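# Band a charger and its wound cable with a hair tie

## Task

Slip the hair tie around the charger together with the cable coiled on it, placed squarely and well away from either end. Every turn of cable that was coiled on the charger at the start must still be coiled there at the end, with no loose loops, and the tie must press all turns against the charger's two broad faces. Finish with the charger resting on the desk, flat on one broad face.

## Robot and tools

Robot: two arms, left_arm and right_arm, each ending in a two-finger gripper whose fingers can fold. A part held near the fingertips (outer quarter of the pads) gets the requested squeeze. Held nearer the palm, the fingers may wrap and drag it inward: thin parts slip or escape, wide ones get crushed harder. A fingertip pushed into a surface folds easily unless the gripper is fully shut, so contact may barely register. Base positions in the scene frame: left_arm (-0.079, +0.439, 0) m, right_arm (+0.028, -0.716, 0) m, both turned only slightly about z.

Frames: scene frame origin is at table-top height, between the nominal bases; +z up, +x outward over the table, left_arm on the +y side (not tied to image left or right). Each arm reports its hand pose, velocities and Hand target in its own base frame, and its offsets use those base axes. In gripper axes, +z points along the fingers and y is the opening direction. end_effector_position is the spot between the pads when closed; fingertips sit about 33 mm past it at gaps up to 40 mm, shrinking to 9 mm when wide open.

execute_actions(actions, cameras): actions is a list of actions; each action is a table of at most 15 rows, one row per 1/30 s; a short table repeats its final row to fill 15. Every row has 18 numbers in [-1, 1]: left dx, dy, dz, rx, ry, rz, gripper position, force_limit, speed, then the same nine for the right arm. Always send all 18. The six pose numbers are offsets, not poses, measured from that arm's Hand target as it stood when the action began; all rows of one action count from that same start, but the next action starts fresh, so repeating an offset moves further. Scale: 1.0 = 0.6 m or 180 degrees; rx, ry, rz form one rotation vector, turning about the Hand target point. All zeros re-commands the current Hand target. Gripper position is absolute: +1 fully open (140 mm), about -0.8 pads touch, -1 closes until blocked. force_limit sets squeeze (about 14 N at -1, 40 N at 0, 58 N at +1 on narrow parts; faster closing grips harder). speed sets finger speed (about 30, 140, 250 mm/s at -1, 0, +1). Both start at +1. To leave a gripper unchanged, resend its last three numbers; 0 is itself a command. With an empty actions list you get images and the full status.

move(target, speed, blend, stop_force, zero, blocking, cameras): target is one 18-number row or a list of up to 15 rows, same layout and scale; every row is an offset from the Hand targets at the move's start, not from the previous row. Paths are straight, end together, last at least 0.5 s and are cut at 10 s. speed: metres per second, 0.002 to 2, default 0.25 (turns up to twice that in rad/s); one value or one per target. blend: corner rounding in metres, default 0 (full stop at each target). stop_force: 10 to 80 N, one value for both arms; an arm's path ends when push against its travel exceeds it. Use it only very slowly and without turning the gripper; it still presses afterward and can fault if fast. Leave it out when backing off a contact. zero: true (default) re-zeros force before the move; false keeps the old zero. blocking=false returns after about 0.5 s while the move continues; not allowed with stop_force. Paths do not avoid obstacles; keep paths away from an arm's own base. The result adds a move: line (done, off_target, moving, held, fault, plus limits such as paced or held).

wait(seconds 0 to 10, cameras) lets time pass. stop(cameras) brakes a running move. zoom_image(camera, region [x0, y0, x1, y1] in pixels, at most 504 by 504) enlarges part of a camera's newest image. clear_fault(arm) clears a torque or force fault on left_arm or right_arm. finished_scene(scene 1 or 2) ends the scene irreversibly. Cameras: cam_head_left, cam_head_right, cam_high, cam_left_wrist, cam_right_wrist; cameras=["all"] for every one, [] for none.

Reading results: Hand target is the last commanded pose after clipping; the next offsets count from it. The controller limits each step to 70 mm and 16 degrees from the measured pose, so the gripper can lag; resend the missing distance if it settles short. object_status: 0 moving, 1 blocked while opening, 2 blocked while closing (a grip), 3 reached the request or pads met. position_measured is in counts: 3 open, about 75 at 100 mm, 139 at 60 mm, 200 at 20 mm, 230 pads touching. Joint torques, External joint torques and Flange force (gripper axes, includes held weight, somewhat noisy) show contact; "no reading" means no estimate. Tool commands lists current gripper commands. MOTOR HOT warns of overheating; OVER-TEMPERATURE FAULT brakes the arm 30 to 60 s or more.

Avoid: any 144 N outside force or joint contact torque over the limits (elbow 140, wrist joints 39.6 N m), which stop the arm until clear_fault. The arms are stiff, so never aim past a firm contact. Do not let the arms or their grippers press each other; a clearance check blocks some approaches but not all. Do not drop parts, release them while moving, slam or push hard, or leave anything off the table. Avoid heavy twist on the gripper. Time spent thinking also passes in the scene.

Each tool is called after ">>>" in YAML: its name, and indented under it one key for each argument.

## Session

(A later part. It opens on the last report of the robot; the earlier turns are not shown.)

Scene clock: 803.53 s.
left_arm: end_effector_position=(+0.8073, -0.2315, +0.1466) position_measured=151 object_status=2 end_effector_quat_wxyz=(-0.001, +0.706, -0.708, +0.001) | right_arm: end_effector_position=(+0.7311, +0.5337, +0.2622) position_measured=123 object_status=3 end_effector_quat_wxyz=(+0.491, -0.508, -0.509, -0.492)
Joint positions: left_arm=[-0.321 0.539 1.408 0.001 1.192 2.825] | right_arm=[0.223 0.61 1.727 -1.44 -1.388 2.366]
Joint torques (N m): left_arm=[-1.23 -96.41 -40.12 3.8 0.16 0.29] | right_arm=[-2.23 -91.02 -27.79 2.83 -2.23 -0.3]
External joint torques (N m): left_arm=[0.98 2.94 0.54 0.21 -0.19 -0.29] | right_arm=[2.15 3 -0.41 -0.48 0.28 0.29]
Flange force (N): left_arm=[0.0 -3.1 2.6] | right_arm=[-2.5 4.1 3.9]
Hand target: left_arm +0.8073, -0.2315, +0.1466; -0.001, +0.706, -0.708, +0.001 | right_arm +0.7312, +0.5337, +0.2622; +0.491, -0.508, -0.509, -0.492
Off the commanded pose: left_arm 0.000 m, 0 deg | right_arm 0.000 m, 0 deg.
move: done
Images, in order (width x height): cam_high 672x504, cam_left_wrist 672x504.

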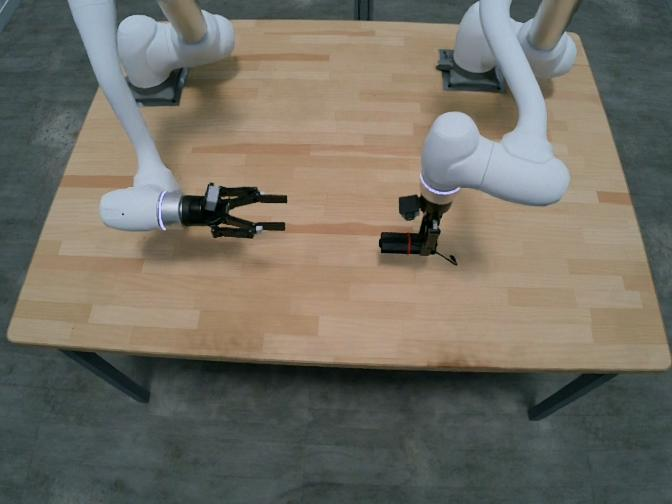

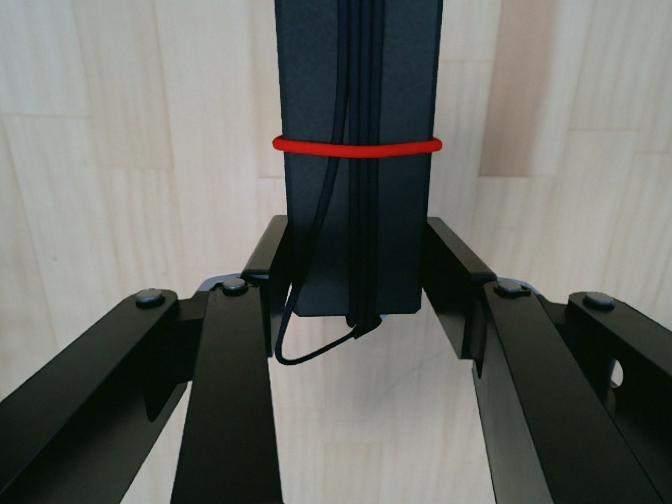

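>>> move:
  target:
    - [0,0,-0.12,0,0,0,-0.98,0.5,-1,0,0,0,0,0,0,0.05,-0.3,-1]
    - [0.05,-0.2,-0.155,0,0,0,-0.98,0.5,-1,0,0,0,0,0,0,0.05,-0.3,-1]
  speed: 0.06
  cameras: ["cam_left_wrist","cam_high"]

>>> zoom_image:
  camera: "cam_left_wrist"
  region: [220, 100, 500, 480]

>>> zoom_image:
  camera: "cam_high"
  region: [320, 200, 440, 300]

Scene clock: 815.53 s.
left_arm: end_effector_position=(+0.8373, -0.3515, +0.0536) position_measured=151 object_status=2 end_effector_quat_wxyz=(-0.001, +0.706, -0.708, +0.001) | right_arm: end_effector_position=(+0.7312, +0.5337, +0.2622) position_measured=123 object_status=3 end_effector_quat_wxyz=(+0.491, -0.508, -0.509, -0.492)
Joint positions: left_arm=[-0.436 0.704 1.309 0.001 1.127 2.709] | right_arm=[0.223 0.61 1.727 -1.44 -1.388 2.366]
Joint torques (N m): left_arm=[-1.5 -108.94 -38.38 3.67 0.16 0.32] | right_arm=[-2.19 -90.9 -27.92 2.79 -2.25 -0.28]
External joint torques (N m): left_arm=[2.19 2.62 0 0.23 -0.19 -0.32] | right_arm=[2.36 2.4 -0.46 -0.4 0.28 0.28]
Flange force (N): left_arm=[-0.4 -4.3 2.2] | right_arm=[-1.8 3.4 4.1]
Hand target: left_arm +0.8373, -0.3515, +0.0536; -0.001, +0.706, -0.708, +0.001 | right_arm +0.7312, +0.5337, +0.2622; +0.491, -0.508, -0.509, -0.492
Off the commanded pose: left_arm 0.000 m, 0 deg | right_arm 0.000 m, 0 deg.
move: done
Images, in order (width x height): cam_high 672x504, cam_left_wrist 672x504.

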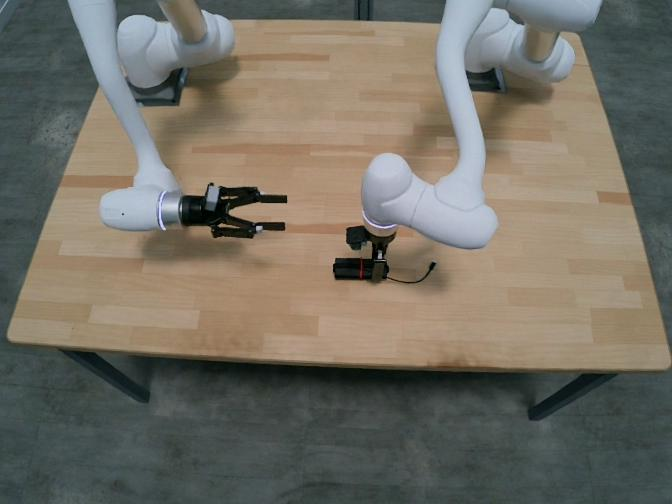

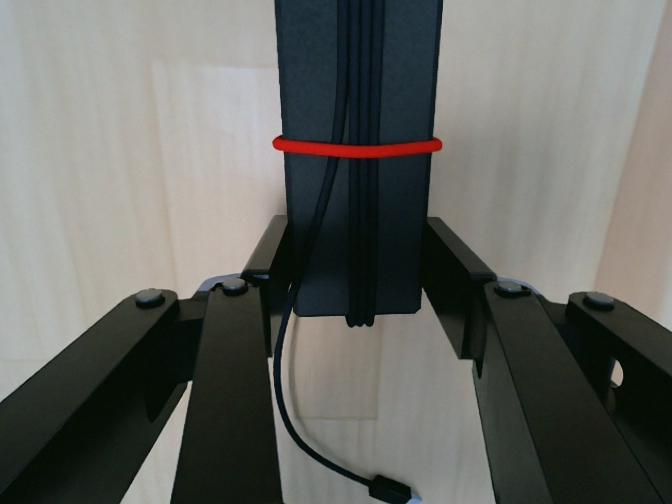

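Scaled by 1.326.

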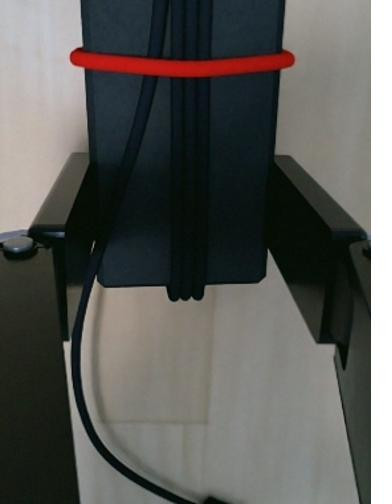

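Scaled by 4.200.

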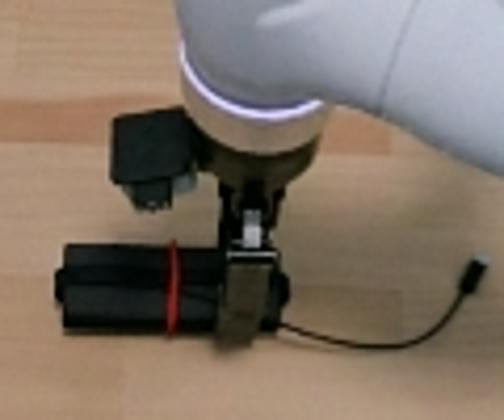

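>>> move:
  target:
    - [0.117,0.0,0,0,0,0,-0.98,0.5,-1,0,0,0,0,0,0,0.05,-0.3,-1]
  speed: 0.06
  cameras: ["cam_left_wrist"]

>>> zoom_image:
  camera: "cam_left_wrist"
  region: [220, 100, 500, 480]

Scene clock: 824.03 s.
left_arm: end_effector_position=(+0.9075, -0.3515, +0.0536) position_measured=151 object_status=2 end_effector_quat_wxyz=(-0.001, +0.706, -0.708, +0.001) | right_arm: end_effector_position=(+0.7312, +0.5337, +0.2622) position_measured=123 object_status=3 end_effector_quat_wxyz=(+0.491, -0.508, -0.509, -0.492)
Joint positions: left_arm=[-0.405 0.807 1.12 0.001 1.212 2.74] | right_arm=[0.223 0.61 1.727 -1.44 -1.388 2.366]
Joint torques (N m): left_arm=[-1.26 -118.63 -39.79 3.85 0.15 0.34] | right_arm=[-1.97 -91.1 -27.82 2.77 -2.25 -0.32]
External joint torques (N m): left_arm=[1.93 3.04 -0.01 0.22 -0.18 -0.34] | right_arm=[1.73 2.64 -0.45 -0.41 0.3 0.31]
Flange force (N): left_arm=[0.2 -5.2 2.2] | right_arm=[-2.1 3.9 3.4]
Hand target: left_arm +0.9075, -0.3515, +0.0536; -0.001, +0.706, -0.708, +0.001 | right_arm +0.7312, +0.5337, +0.2622; +0.491, -0.508, -0.509, -0.492
Off the commanded pose: left_arm 0.000 m, 0 deg | right_arm 0.000 m, 0 deg.
move: done
Images, in order (width x height): cam_left_wrist 672x504.

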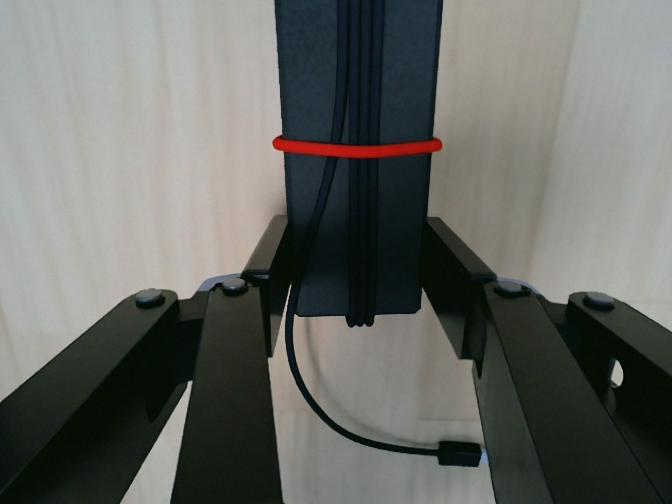

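Scaled by 1.326.

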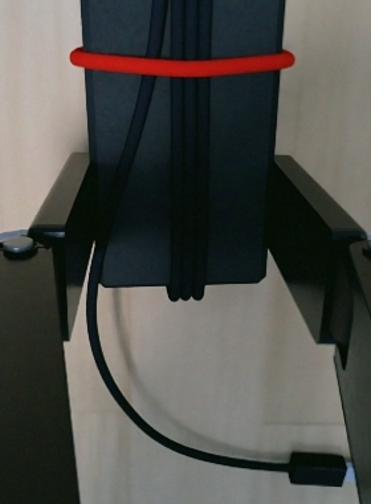

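>>> move:
  target: [0,0,-0.03,0,0,0,-0.98,0.5,-1,0,0,0,0,0,0,0.05,-0.3,-1]
  speed: 0.01
  stop_force: 10
  cameras: ["cam_left_wrist"]

Scene clock: 829.47 s.
left_arm: end_effector_position=(+0.9076, -0.3515, +0.0451) position_measured=151 object_status=2 end_effector_quat_wxyz=(-0.001, +0.706, -0.708, +0.001) | right_arm: end_effector_position=(+0.7312, +0.5337, +0.2622) position_measured=123 object_status=3 end_effector_quat_wxyz=(+0.491, -0.508, -0.509, -0.492)
Joint positions: left_arm=[-0.405 0.813 1.126 0.001 1.2 2.74] | right_arm=[0.223 0.61 1.727 -1.44 -1.388 2.366]
Joint torques (N m): left_arm=[-4.26 -102.84 -32.34 2.99 -0.65 0.3] | right_arm=[-2.17 -91.09 -27.84 2.81 -2.24 -0.29]
External joint torques (N m): left_arm=[4.46 -12.63 -7.22 1.03 0.62 -0.3] | right_arm=[2.14 1.85 -0.63 -0.42 0.27 0.29]
Flange force (N): left_arm=[-3.1 -3.8 -14.1] | right_arm=[-1.2 3.2 3.7]
Hand target: left_arm +0.9076, -0.3515, +0.0451; -0.001, +0.706, -0.708, +0.001 (not the last commanded pose) | right_arm +0.7312, +0.5337, +0.2622; +0.491, -0.508, -0.509, -0.492
Off the commanded pose: left_arm 0.009 m, 0 deg | right_arm 0.000 m, 0 deg.
move: contact (left_arm)
Images, in order (width x height): cam_left_wrist 672x504.

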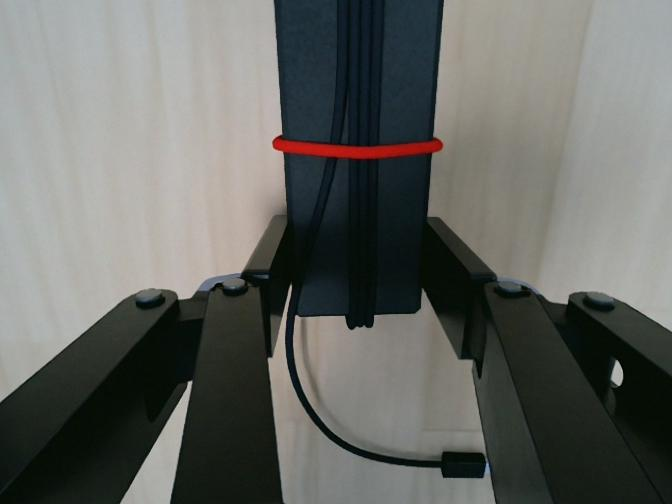

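>>> move:
  target: [0,0,-0.006,0,0,0,-0.98,0.5,-1,0,0,0,0,0,0,0.05,-0.3,-1]
  speed: 0.005
  stop_force: 20

>>> move:
  target: [0,0,0.001,0,0,0,0.1,0.5,-1,0,0,0,0,0,0,0.05,-0.3,-1]
  cameras: ["cam_left_wrist","cam_high"]

Scene clock: 835.83 s.
left_arm: end_effector_position=(+0.9077, -0.3516, +0.0431) position_measured=151 object_status=2 end_effector_quat_wxyz=(-0.001, +0.706, -0.708, +0.001) | right_arm: end_effector_position=(+0.7312, +0.5337, +0.2622) position_measured=123 object_status=3 end_effector_quat_wxyz=(+0.491, -0.508, -0.509, -0.492)
Joint positions: left_arm=[-0.405 0.814 1.128 0.001 1.197 2.74] | right_arm=[0.223 0.61 1.727 -1.44 -1.388 2.366]
Joint torques (N m): left_arm=[1.24 -76.9 -16.08 4.87 0.99 0.43] | right_arm=[-2.07 -90.94 -27.82 2.82 -2.21 -0.27]
External joint torques (N m): left_arm=[-1.32 -38.84 -23.53 -0.85 -1.02 -0.43] | right_arm=[1.89 2.34 -0.52 -0.45 0.25 0.27]
Flange force (N): left_arm=[4.1 -5.9 -40.5] | right_arm=[-1.8 3.7 3.4]
Hand target: left_arm +0.9077, -0.3516, +0.0431; -0.001, +0.706, -0.708, +0.001 (not the last commanded pose) | right_arm +0.7312, +0.5337, +0.2622; +0.491, -0.508, -0.509, -0.492
Off the commanded pose: left_arm 0.002 m, 0 deg | right_arm 0.000 m, 0 deg.
move: contact (left_arm)

Scene clock: 836.83 s.
left_arm: end_effector_position=(+0.9077, -0.3516, +0.0437) position_measured=117 object_status=0 end_effector_quat_wxyz=(-0.001, +0.706, -0.708, +0.001) | right_arm: end_effector_position=(+0.7312, +0.5337, +0.2622) position_measured=123 object_status=3 end_effector_quat_wxyz=(+0.491, -0.508, -0.509, -0.492)
Joint positions: left_arm=[-0.405 0.814 1.127 0.001 1.198 2.74] | right_arm=[0.223 0.61 1.727 -1.44 -1.388 2.366]
Joint torques (N m): left_arm=[-1.48 -116.02 -38.01 3.94 0.21 0.3] | right_arm=[-2.13 -90.78 -27.78 2.81 -2.28 -0.32]
External joint torques (N m): left_arm=[1.3 -0.12 -1.75 0.1 -0.25 -0.3] | right_arm=[1.99 2.11 -0.57 -0.43 0.32 0.32]
Flange force (N): left_arm=[0.8 -5.0 -1.0] | right_arm=[-1.4 3.5 3.6]
Hand target: left_arm +0.9077, -0.3516, +0.0437; -0.001, +0.706, -0.708, +0.001 | right_arm +0.7312, +0.5337, +0.2622; +0.491, -0.508, -0.509, -0.492
Off the commanded pose: left_arm 0.000 m, 0 deg | right_arm 0.000 m, 0 deg.
move: done
Images, in order (width x height): cam_high 672x504, cam_left_wrist 672x504.

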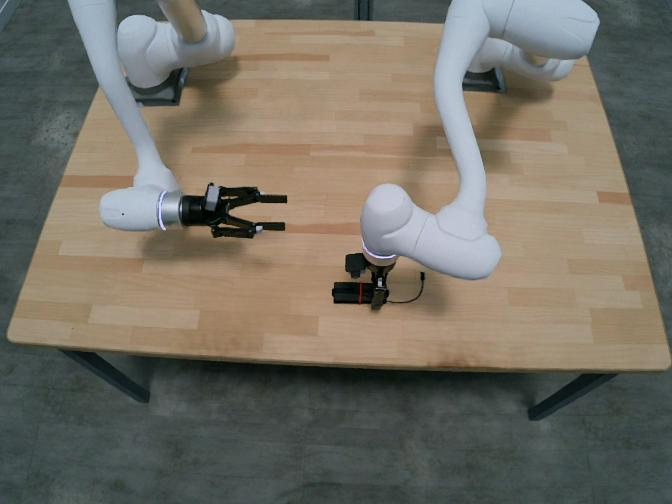

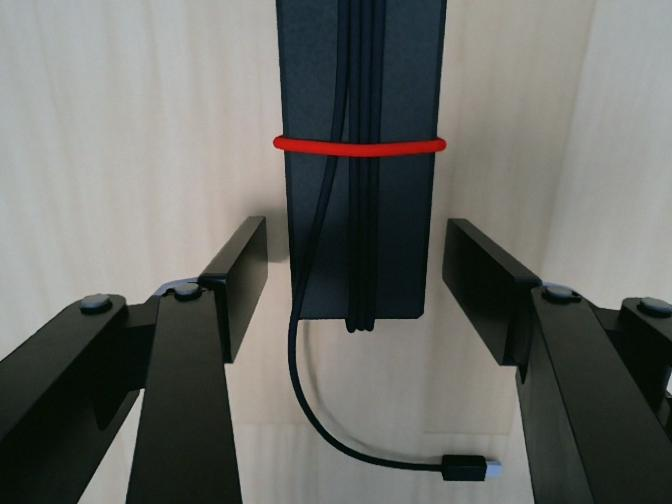

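>>> move:
  target: [0,0,0.35,0,0,0,0.1,0.5,-1,0,0,0,0,0,0,0.05,-0.3,-1]
  speed: 0.1
  cameras: ["cam_left_wrist","cam_high","cam_head_left"]

>>> zoom_image:
  camera: "cam_left_wrist"
  region: [200, 0, 560, 380]

>>> zoom_image:
  camera: "cam_high"
  region: [320, 260, 440, 320]

Scene clock: 849.50 s.
left_arm: end_effector_position=(+0.9076, -0.3516, +0.2539) position_measured=117 object_status=3 end_effector_quat_wxyz=(-0.001, +0.706, -0.708, +0.001) | right_arm: end_effector_position=(+0.7312, +0.5337, +0.2622) position_measured=123 object_status=3 end_effector_quat_wxyz=(+0.491, -0.508, -0.509, -0.492)
Joint positions: left_arm=[-0.405 0.73 0.891 0.001 1.517 2.74] | right_arm=[0.223 0.61 1.727 -1.44 -1.388 2.366]
Joint torques (N m): left_arm=[-1.23 -113.06 -41.09 4.24 0.21 0.36] | right_arm=[-1.98 -90.99 -27.89 2.8 -2.26 -0.29]
External joint torques (N m): left_arm=[1.15 0.86 -1.31 0.06 -0.25 -0.36] | right_arm=[1.97 2.59 -0.56 -0.4 0.3 0.29]
Flange force (N): left_arm=[1.5 -6.0 -1.6] | right_arm=[-2.0 4.0 3.7]
Hand target: left_arm +0.9077, -0.3516, +0.2537; -0.001, +0.706, -0.708, +0.001 | right_arm +0.7312, +0.5337, +0.2622; +0.491, -0.508, -0.509, -0.492
Off the commanded pose: left_arm 0.000 m, 0 deg | right_arm 0.000 m, 0 deg.
move: done
Images, in order (width x height): cam_head_left 672x504, cam_high 672x504, cam_left_wrist 672x504.

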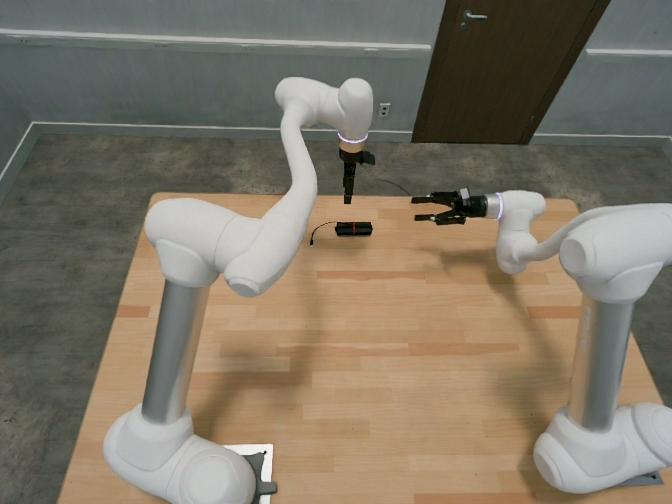

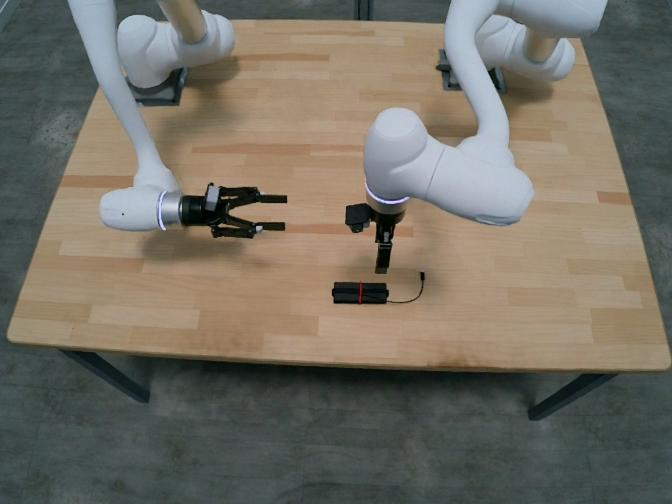

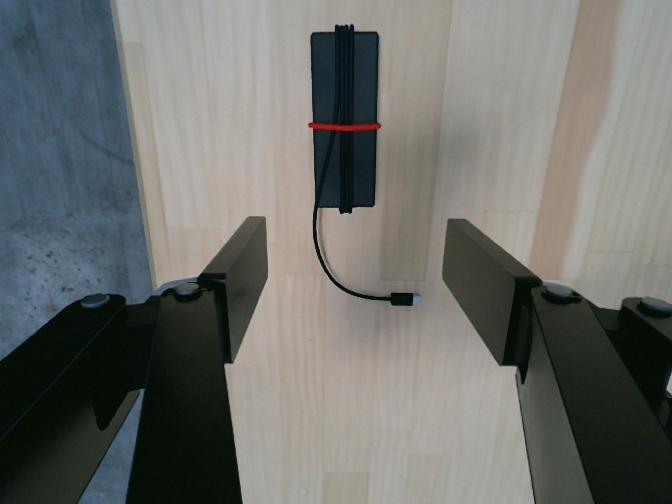

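Scaled by 1.326.

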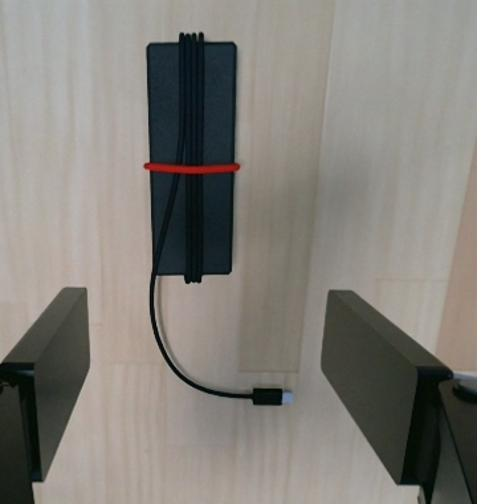

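Scaled by 4.200.

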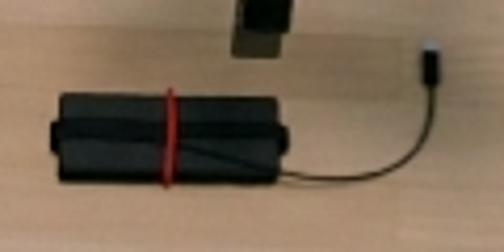

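>>> move:
  target:
    - [0.0775,0.086,0,0,0,0,-1,0,0,0,0,0,0,0,0,0.05,-0.3,-1]
    - [0.0775,0.086,-0.28,0,0,0,-1,0,0,0,0,0,0,0,0,0.05,-0.3,-1]
  speed: 0.12
  cameras: ["cam_left_wrist","cam_high"]

>>> zoom_image:
  camera: "cam_left_wrist"
  region: [200, 0, 560, 380]

>>> zoom_image:
  camera: "cam_high"
  region: [320, 240, 440, 320]

Scene clock: 862.67 s.
left_arm: end_effector_position=(+0.9542, -0.3000, +0.0857) position_measured=233 object_status=3 end_effector_quat_wxyz=(-0.001, +0.706, -0.708, +0.001) | right_arm: end_effector_position=(+0.7312, +0.5337, +0.2622) position_measured=123 object_status=3 end_effector_quat_wxyz=(+0.491, -0.508, -0.509, -0.492)
Joint positions: left_arm=[-0.339 0.836 1.006 0 1.296 2.806] | right_arm=[0.223 0.61 1.727 -1.44 -1.388 2.366]
Joint torques (N m): left_arm=[-1.31 -119.24 -39.59 4.07 0.21 0.34] | right_arm=[-2.09 -91 -27.84 2.82 -2.23 -0.3]
External joint torques (N m): left_arm=[1.88 0.88 -1.24 0.1 -0.25 -0.34] | right_arm=[1.64 2.67 -0.39 -0.46 0.28 0.3]
Flange force (N): left_arm=[0.2 -5.7 -0.3] | right_arm=[-2.2 3.9 3.2]
Hand target: left_arm +0.9542, -0.3000, +0.0857; -0.001, +0.706, -0.708, +0.001 | right_arm +0.7312, +0.5337, +0.2622; +0.491, -0.508, -0.509, -0.492
Off the commanded pose: left_arm 0.000 m, 0 deg | right_arm 0.000 m, 0 deg.
move: done
Images, in order (width x height): cam_high 672x504, cam_left_wrist 672x504.

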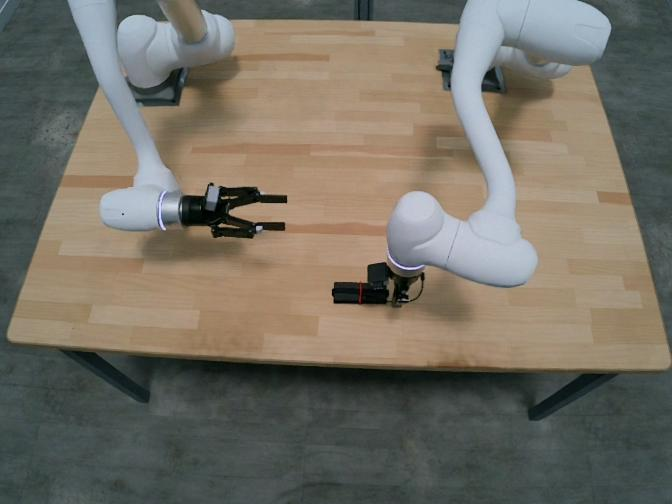

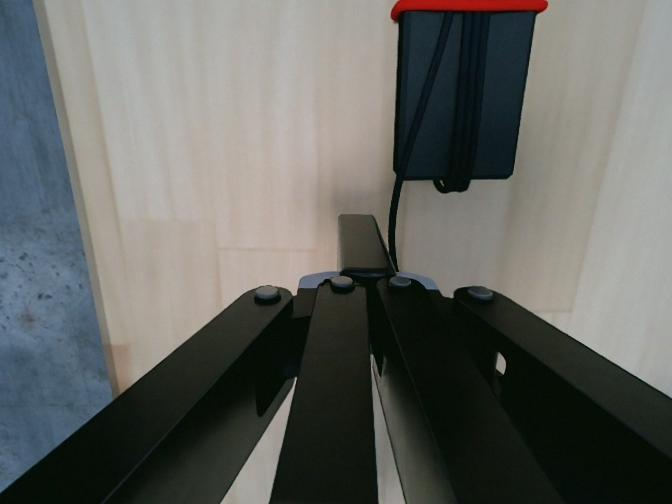

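Scaled by 1.326.

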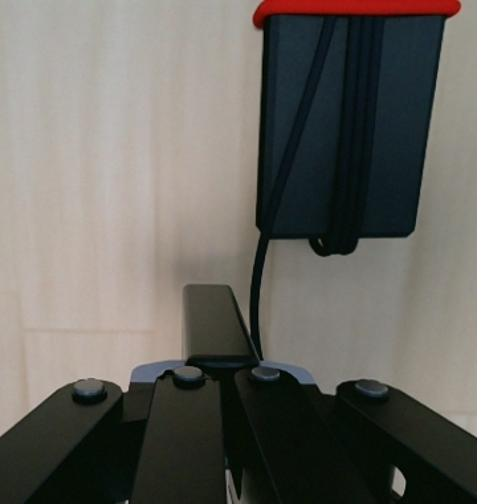

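Scaled by 4.200.

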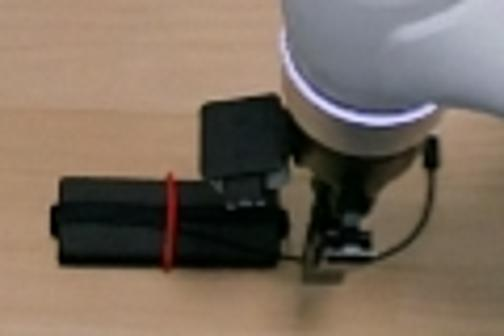

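>>> move:
  target:
    - [0,0,-0.074,0,0,0,-1,0,0,0,0,0,0,0,0,0.05,-0.3,-1]
    - [-0.083,0,-0.074,0,0,0,-1,0,0,0,0,0,0,0,0,0.05,-0.3,-1]
  speed: 0.06
  cameras: ["cam_left_wrist"]

>>> zoom_image:
  camera: "cam_left_wrist"
  region: [200, 0, 560, 380]

Scene clock: 869.30 s.
left_arm: end_effector_position=(+0.9044, -0.3000, +0.0412) position_measured=233 object_status=3 end_effector_quat_wxyz=(-0.001, +0.706, -0.708, +0.001) | right_arm: end_effector_position=(+0.7312, +0.5337, +0.2622) position_measured=123 object_status=3 end_effector_quat_wxyz=(+0.491, -0.508, -0.509, -0.492)
Joint positions: left_arm=[-0.357 0.782 1.191 0.001 1.166 2.789] | right_arm=[0.223 0.61 1.727 -1.44 -1.388 2.366]
Joint torques (N m): left_arm=[-1.28 -113.63 -37.72 3.84 0.27 0.34] | right_arm=[-1.85 -90.77 -27.86 2.79 -2.27 -0.3]
External joint torques (N m): left_arm=[0.97 0.63 -1.45 0.14 -0.31 -0.33] | right_arm=[1.97 2.36 -0.4 -0.41 0.31 0.3]
Flange force (N): left_arm=[0.9 -4.9 -0.1] | right_arm=[-1.8 3.4 3.5]
Hand target: left_arm +0.9044, -0.3000, +0.0413; -0.001, +0.706, -0.708, +0.001 | right_arm +0.7312, +0.5337, +0.2622; +0.491, -0.508, -0.509, -0.492
Off the commanded pose: left_arm 0.000 m, 0 deg | right_arm 0.000 m, 0 deg.
move: done
Images, in order (width x height): cam_left_wrist 672x504.

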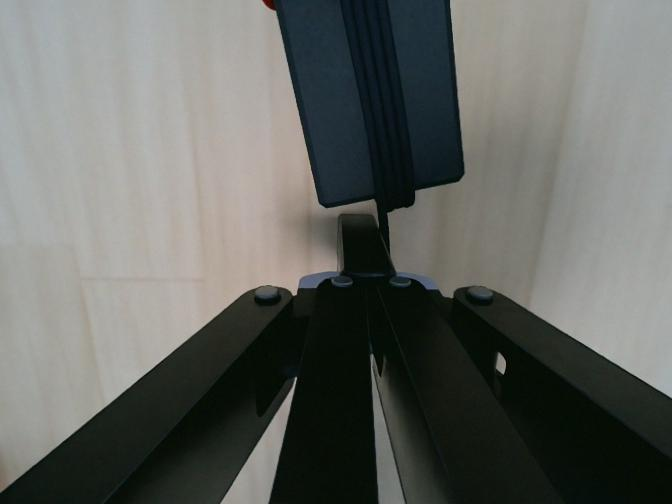

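Scaled by 1.326.

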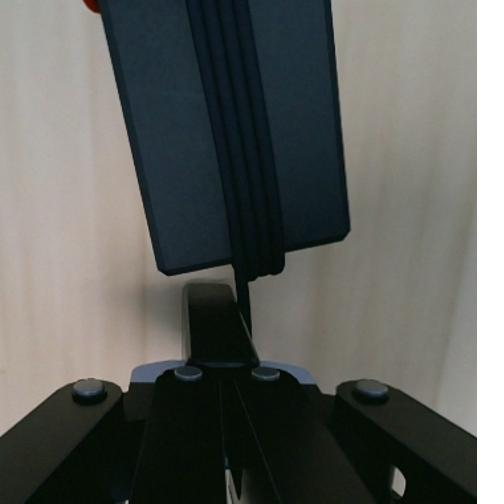

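>>> move:
  target:
    - [0.05,0,0,0,0,0,-1,0,0,0,0,0,0,0,0,0.05,-0.3,-1]
    - [0.05,-0.03,0.35,0,0,0,-1,0,0,0,0,0,0,0,0,0.05,-0.3,-1]
  speed: 0.1
  cameras: ["cam_left_wrist","cam_high"]

>>> zoom_image:
  camera: "cam_left_wrist"
  region: [260, 0, 560, 330]

>>> zoom_image:
  camera: "cam_high"
  region: [320, 240, 440, 330]

Scene clock: 875.73 s.
left_arm: end_effector_position=(+0.9343, -0.3180, +0.2516) position_measured=233 object_status=3 end_effector_quat_wxyz=(-0.001, +0.706, -0.708, +0.001) | right_arm: end_effector_position=(+0.7312, +0.5337, +0.2622) position_measured=123 object_status=3 end_effector_quat_wxyz=(+0.491, -0.508, -0.509, -0.492)
Joint positions: left_arm=[-0.363 0.759 0.845 0.001 1.535 2.782] | right_arm=[0.223 0.61 1.727 -1.44 -1.388 2.366]
Joint torques (N m): left_arm=[-1.53 -114.94 -40.81 4.2 0.23 0.35] | right_arm=[-2.04 -91.21 -27.83 2.78 -2.25 -0.31]
External joint torques (N m): left_arm=[2.47 0.19 -1.69 0.15 -0.26 -0.35] | right_arm=[1.86 2.61 -0.47 -0.42 0.29 0.31]
Flange force (N): left_arm=[0.0 -6.8 -2.3] | right_arm=[-2.0 3.9 3.5]
Hand target: left_arm +0.9344, -0.3180, +0.2513; -0.001, +0.706, -0.708, +0.001 | right_arm +0.7312, +0.5337, +0.2622; +0.491, -0.508, -0.509, -0.492
Off the commanded pose: left_arm 0.000 m, 0 deg | right_arm 0.000 m, 0 deg.
move: done
Images, in order (width x height): cam_high 672x504, cam_left_wrist 672x504.

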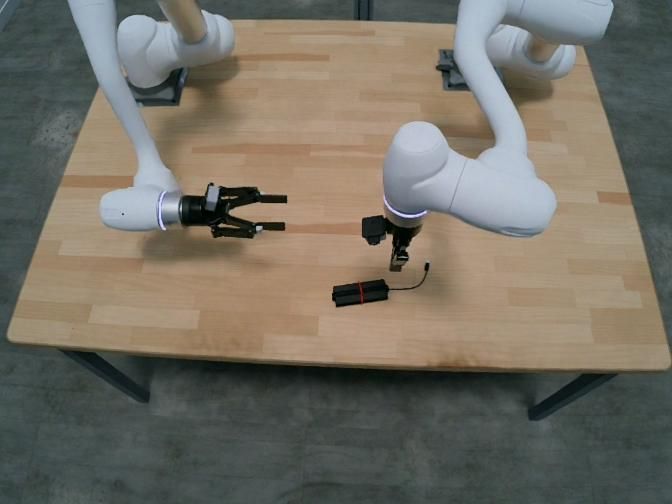

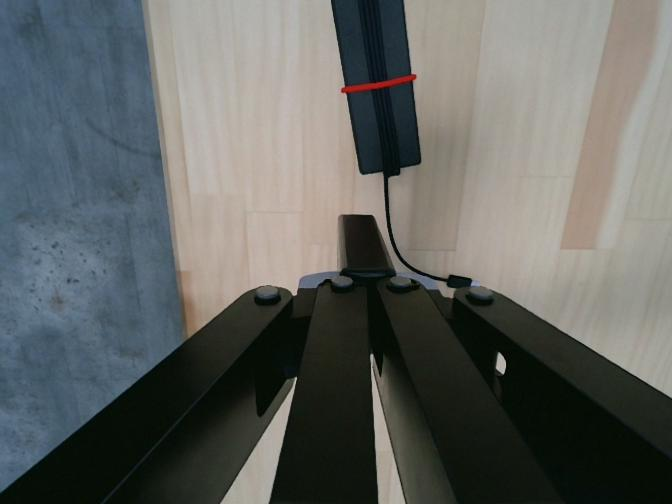

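Scaled by 1.527.

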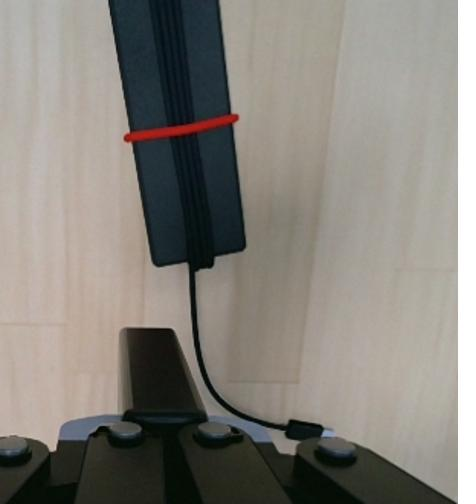

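Scaled by 4.200.

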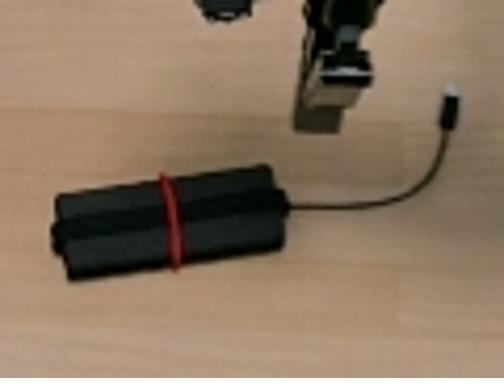

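>>> finished_scene:
  scene: 1

The scene is finished: the task was done.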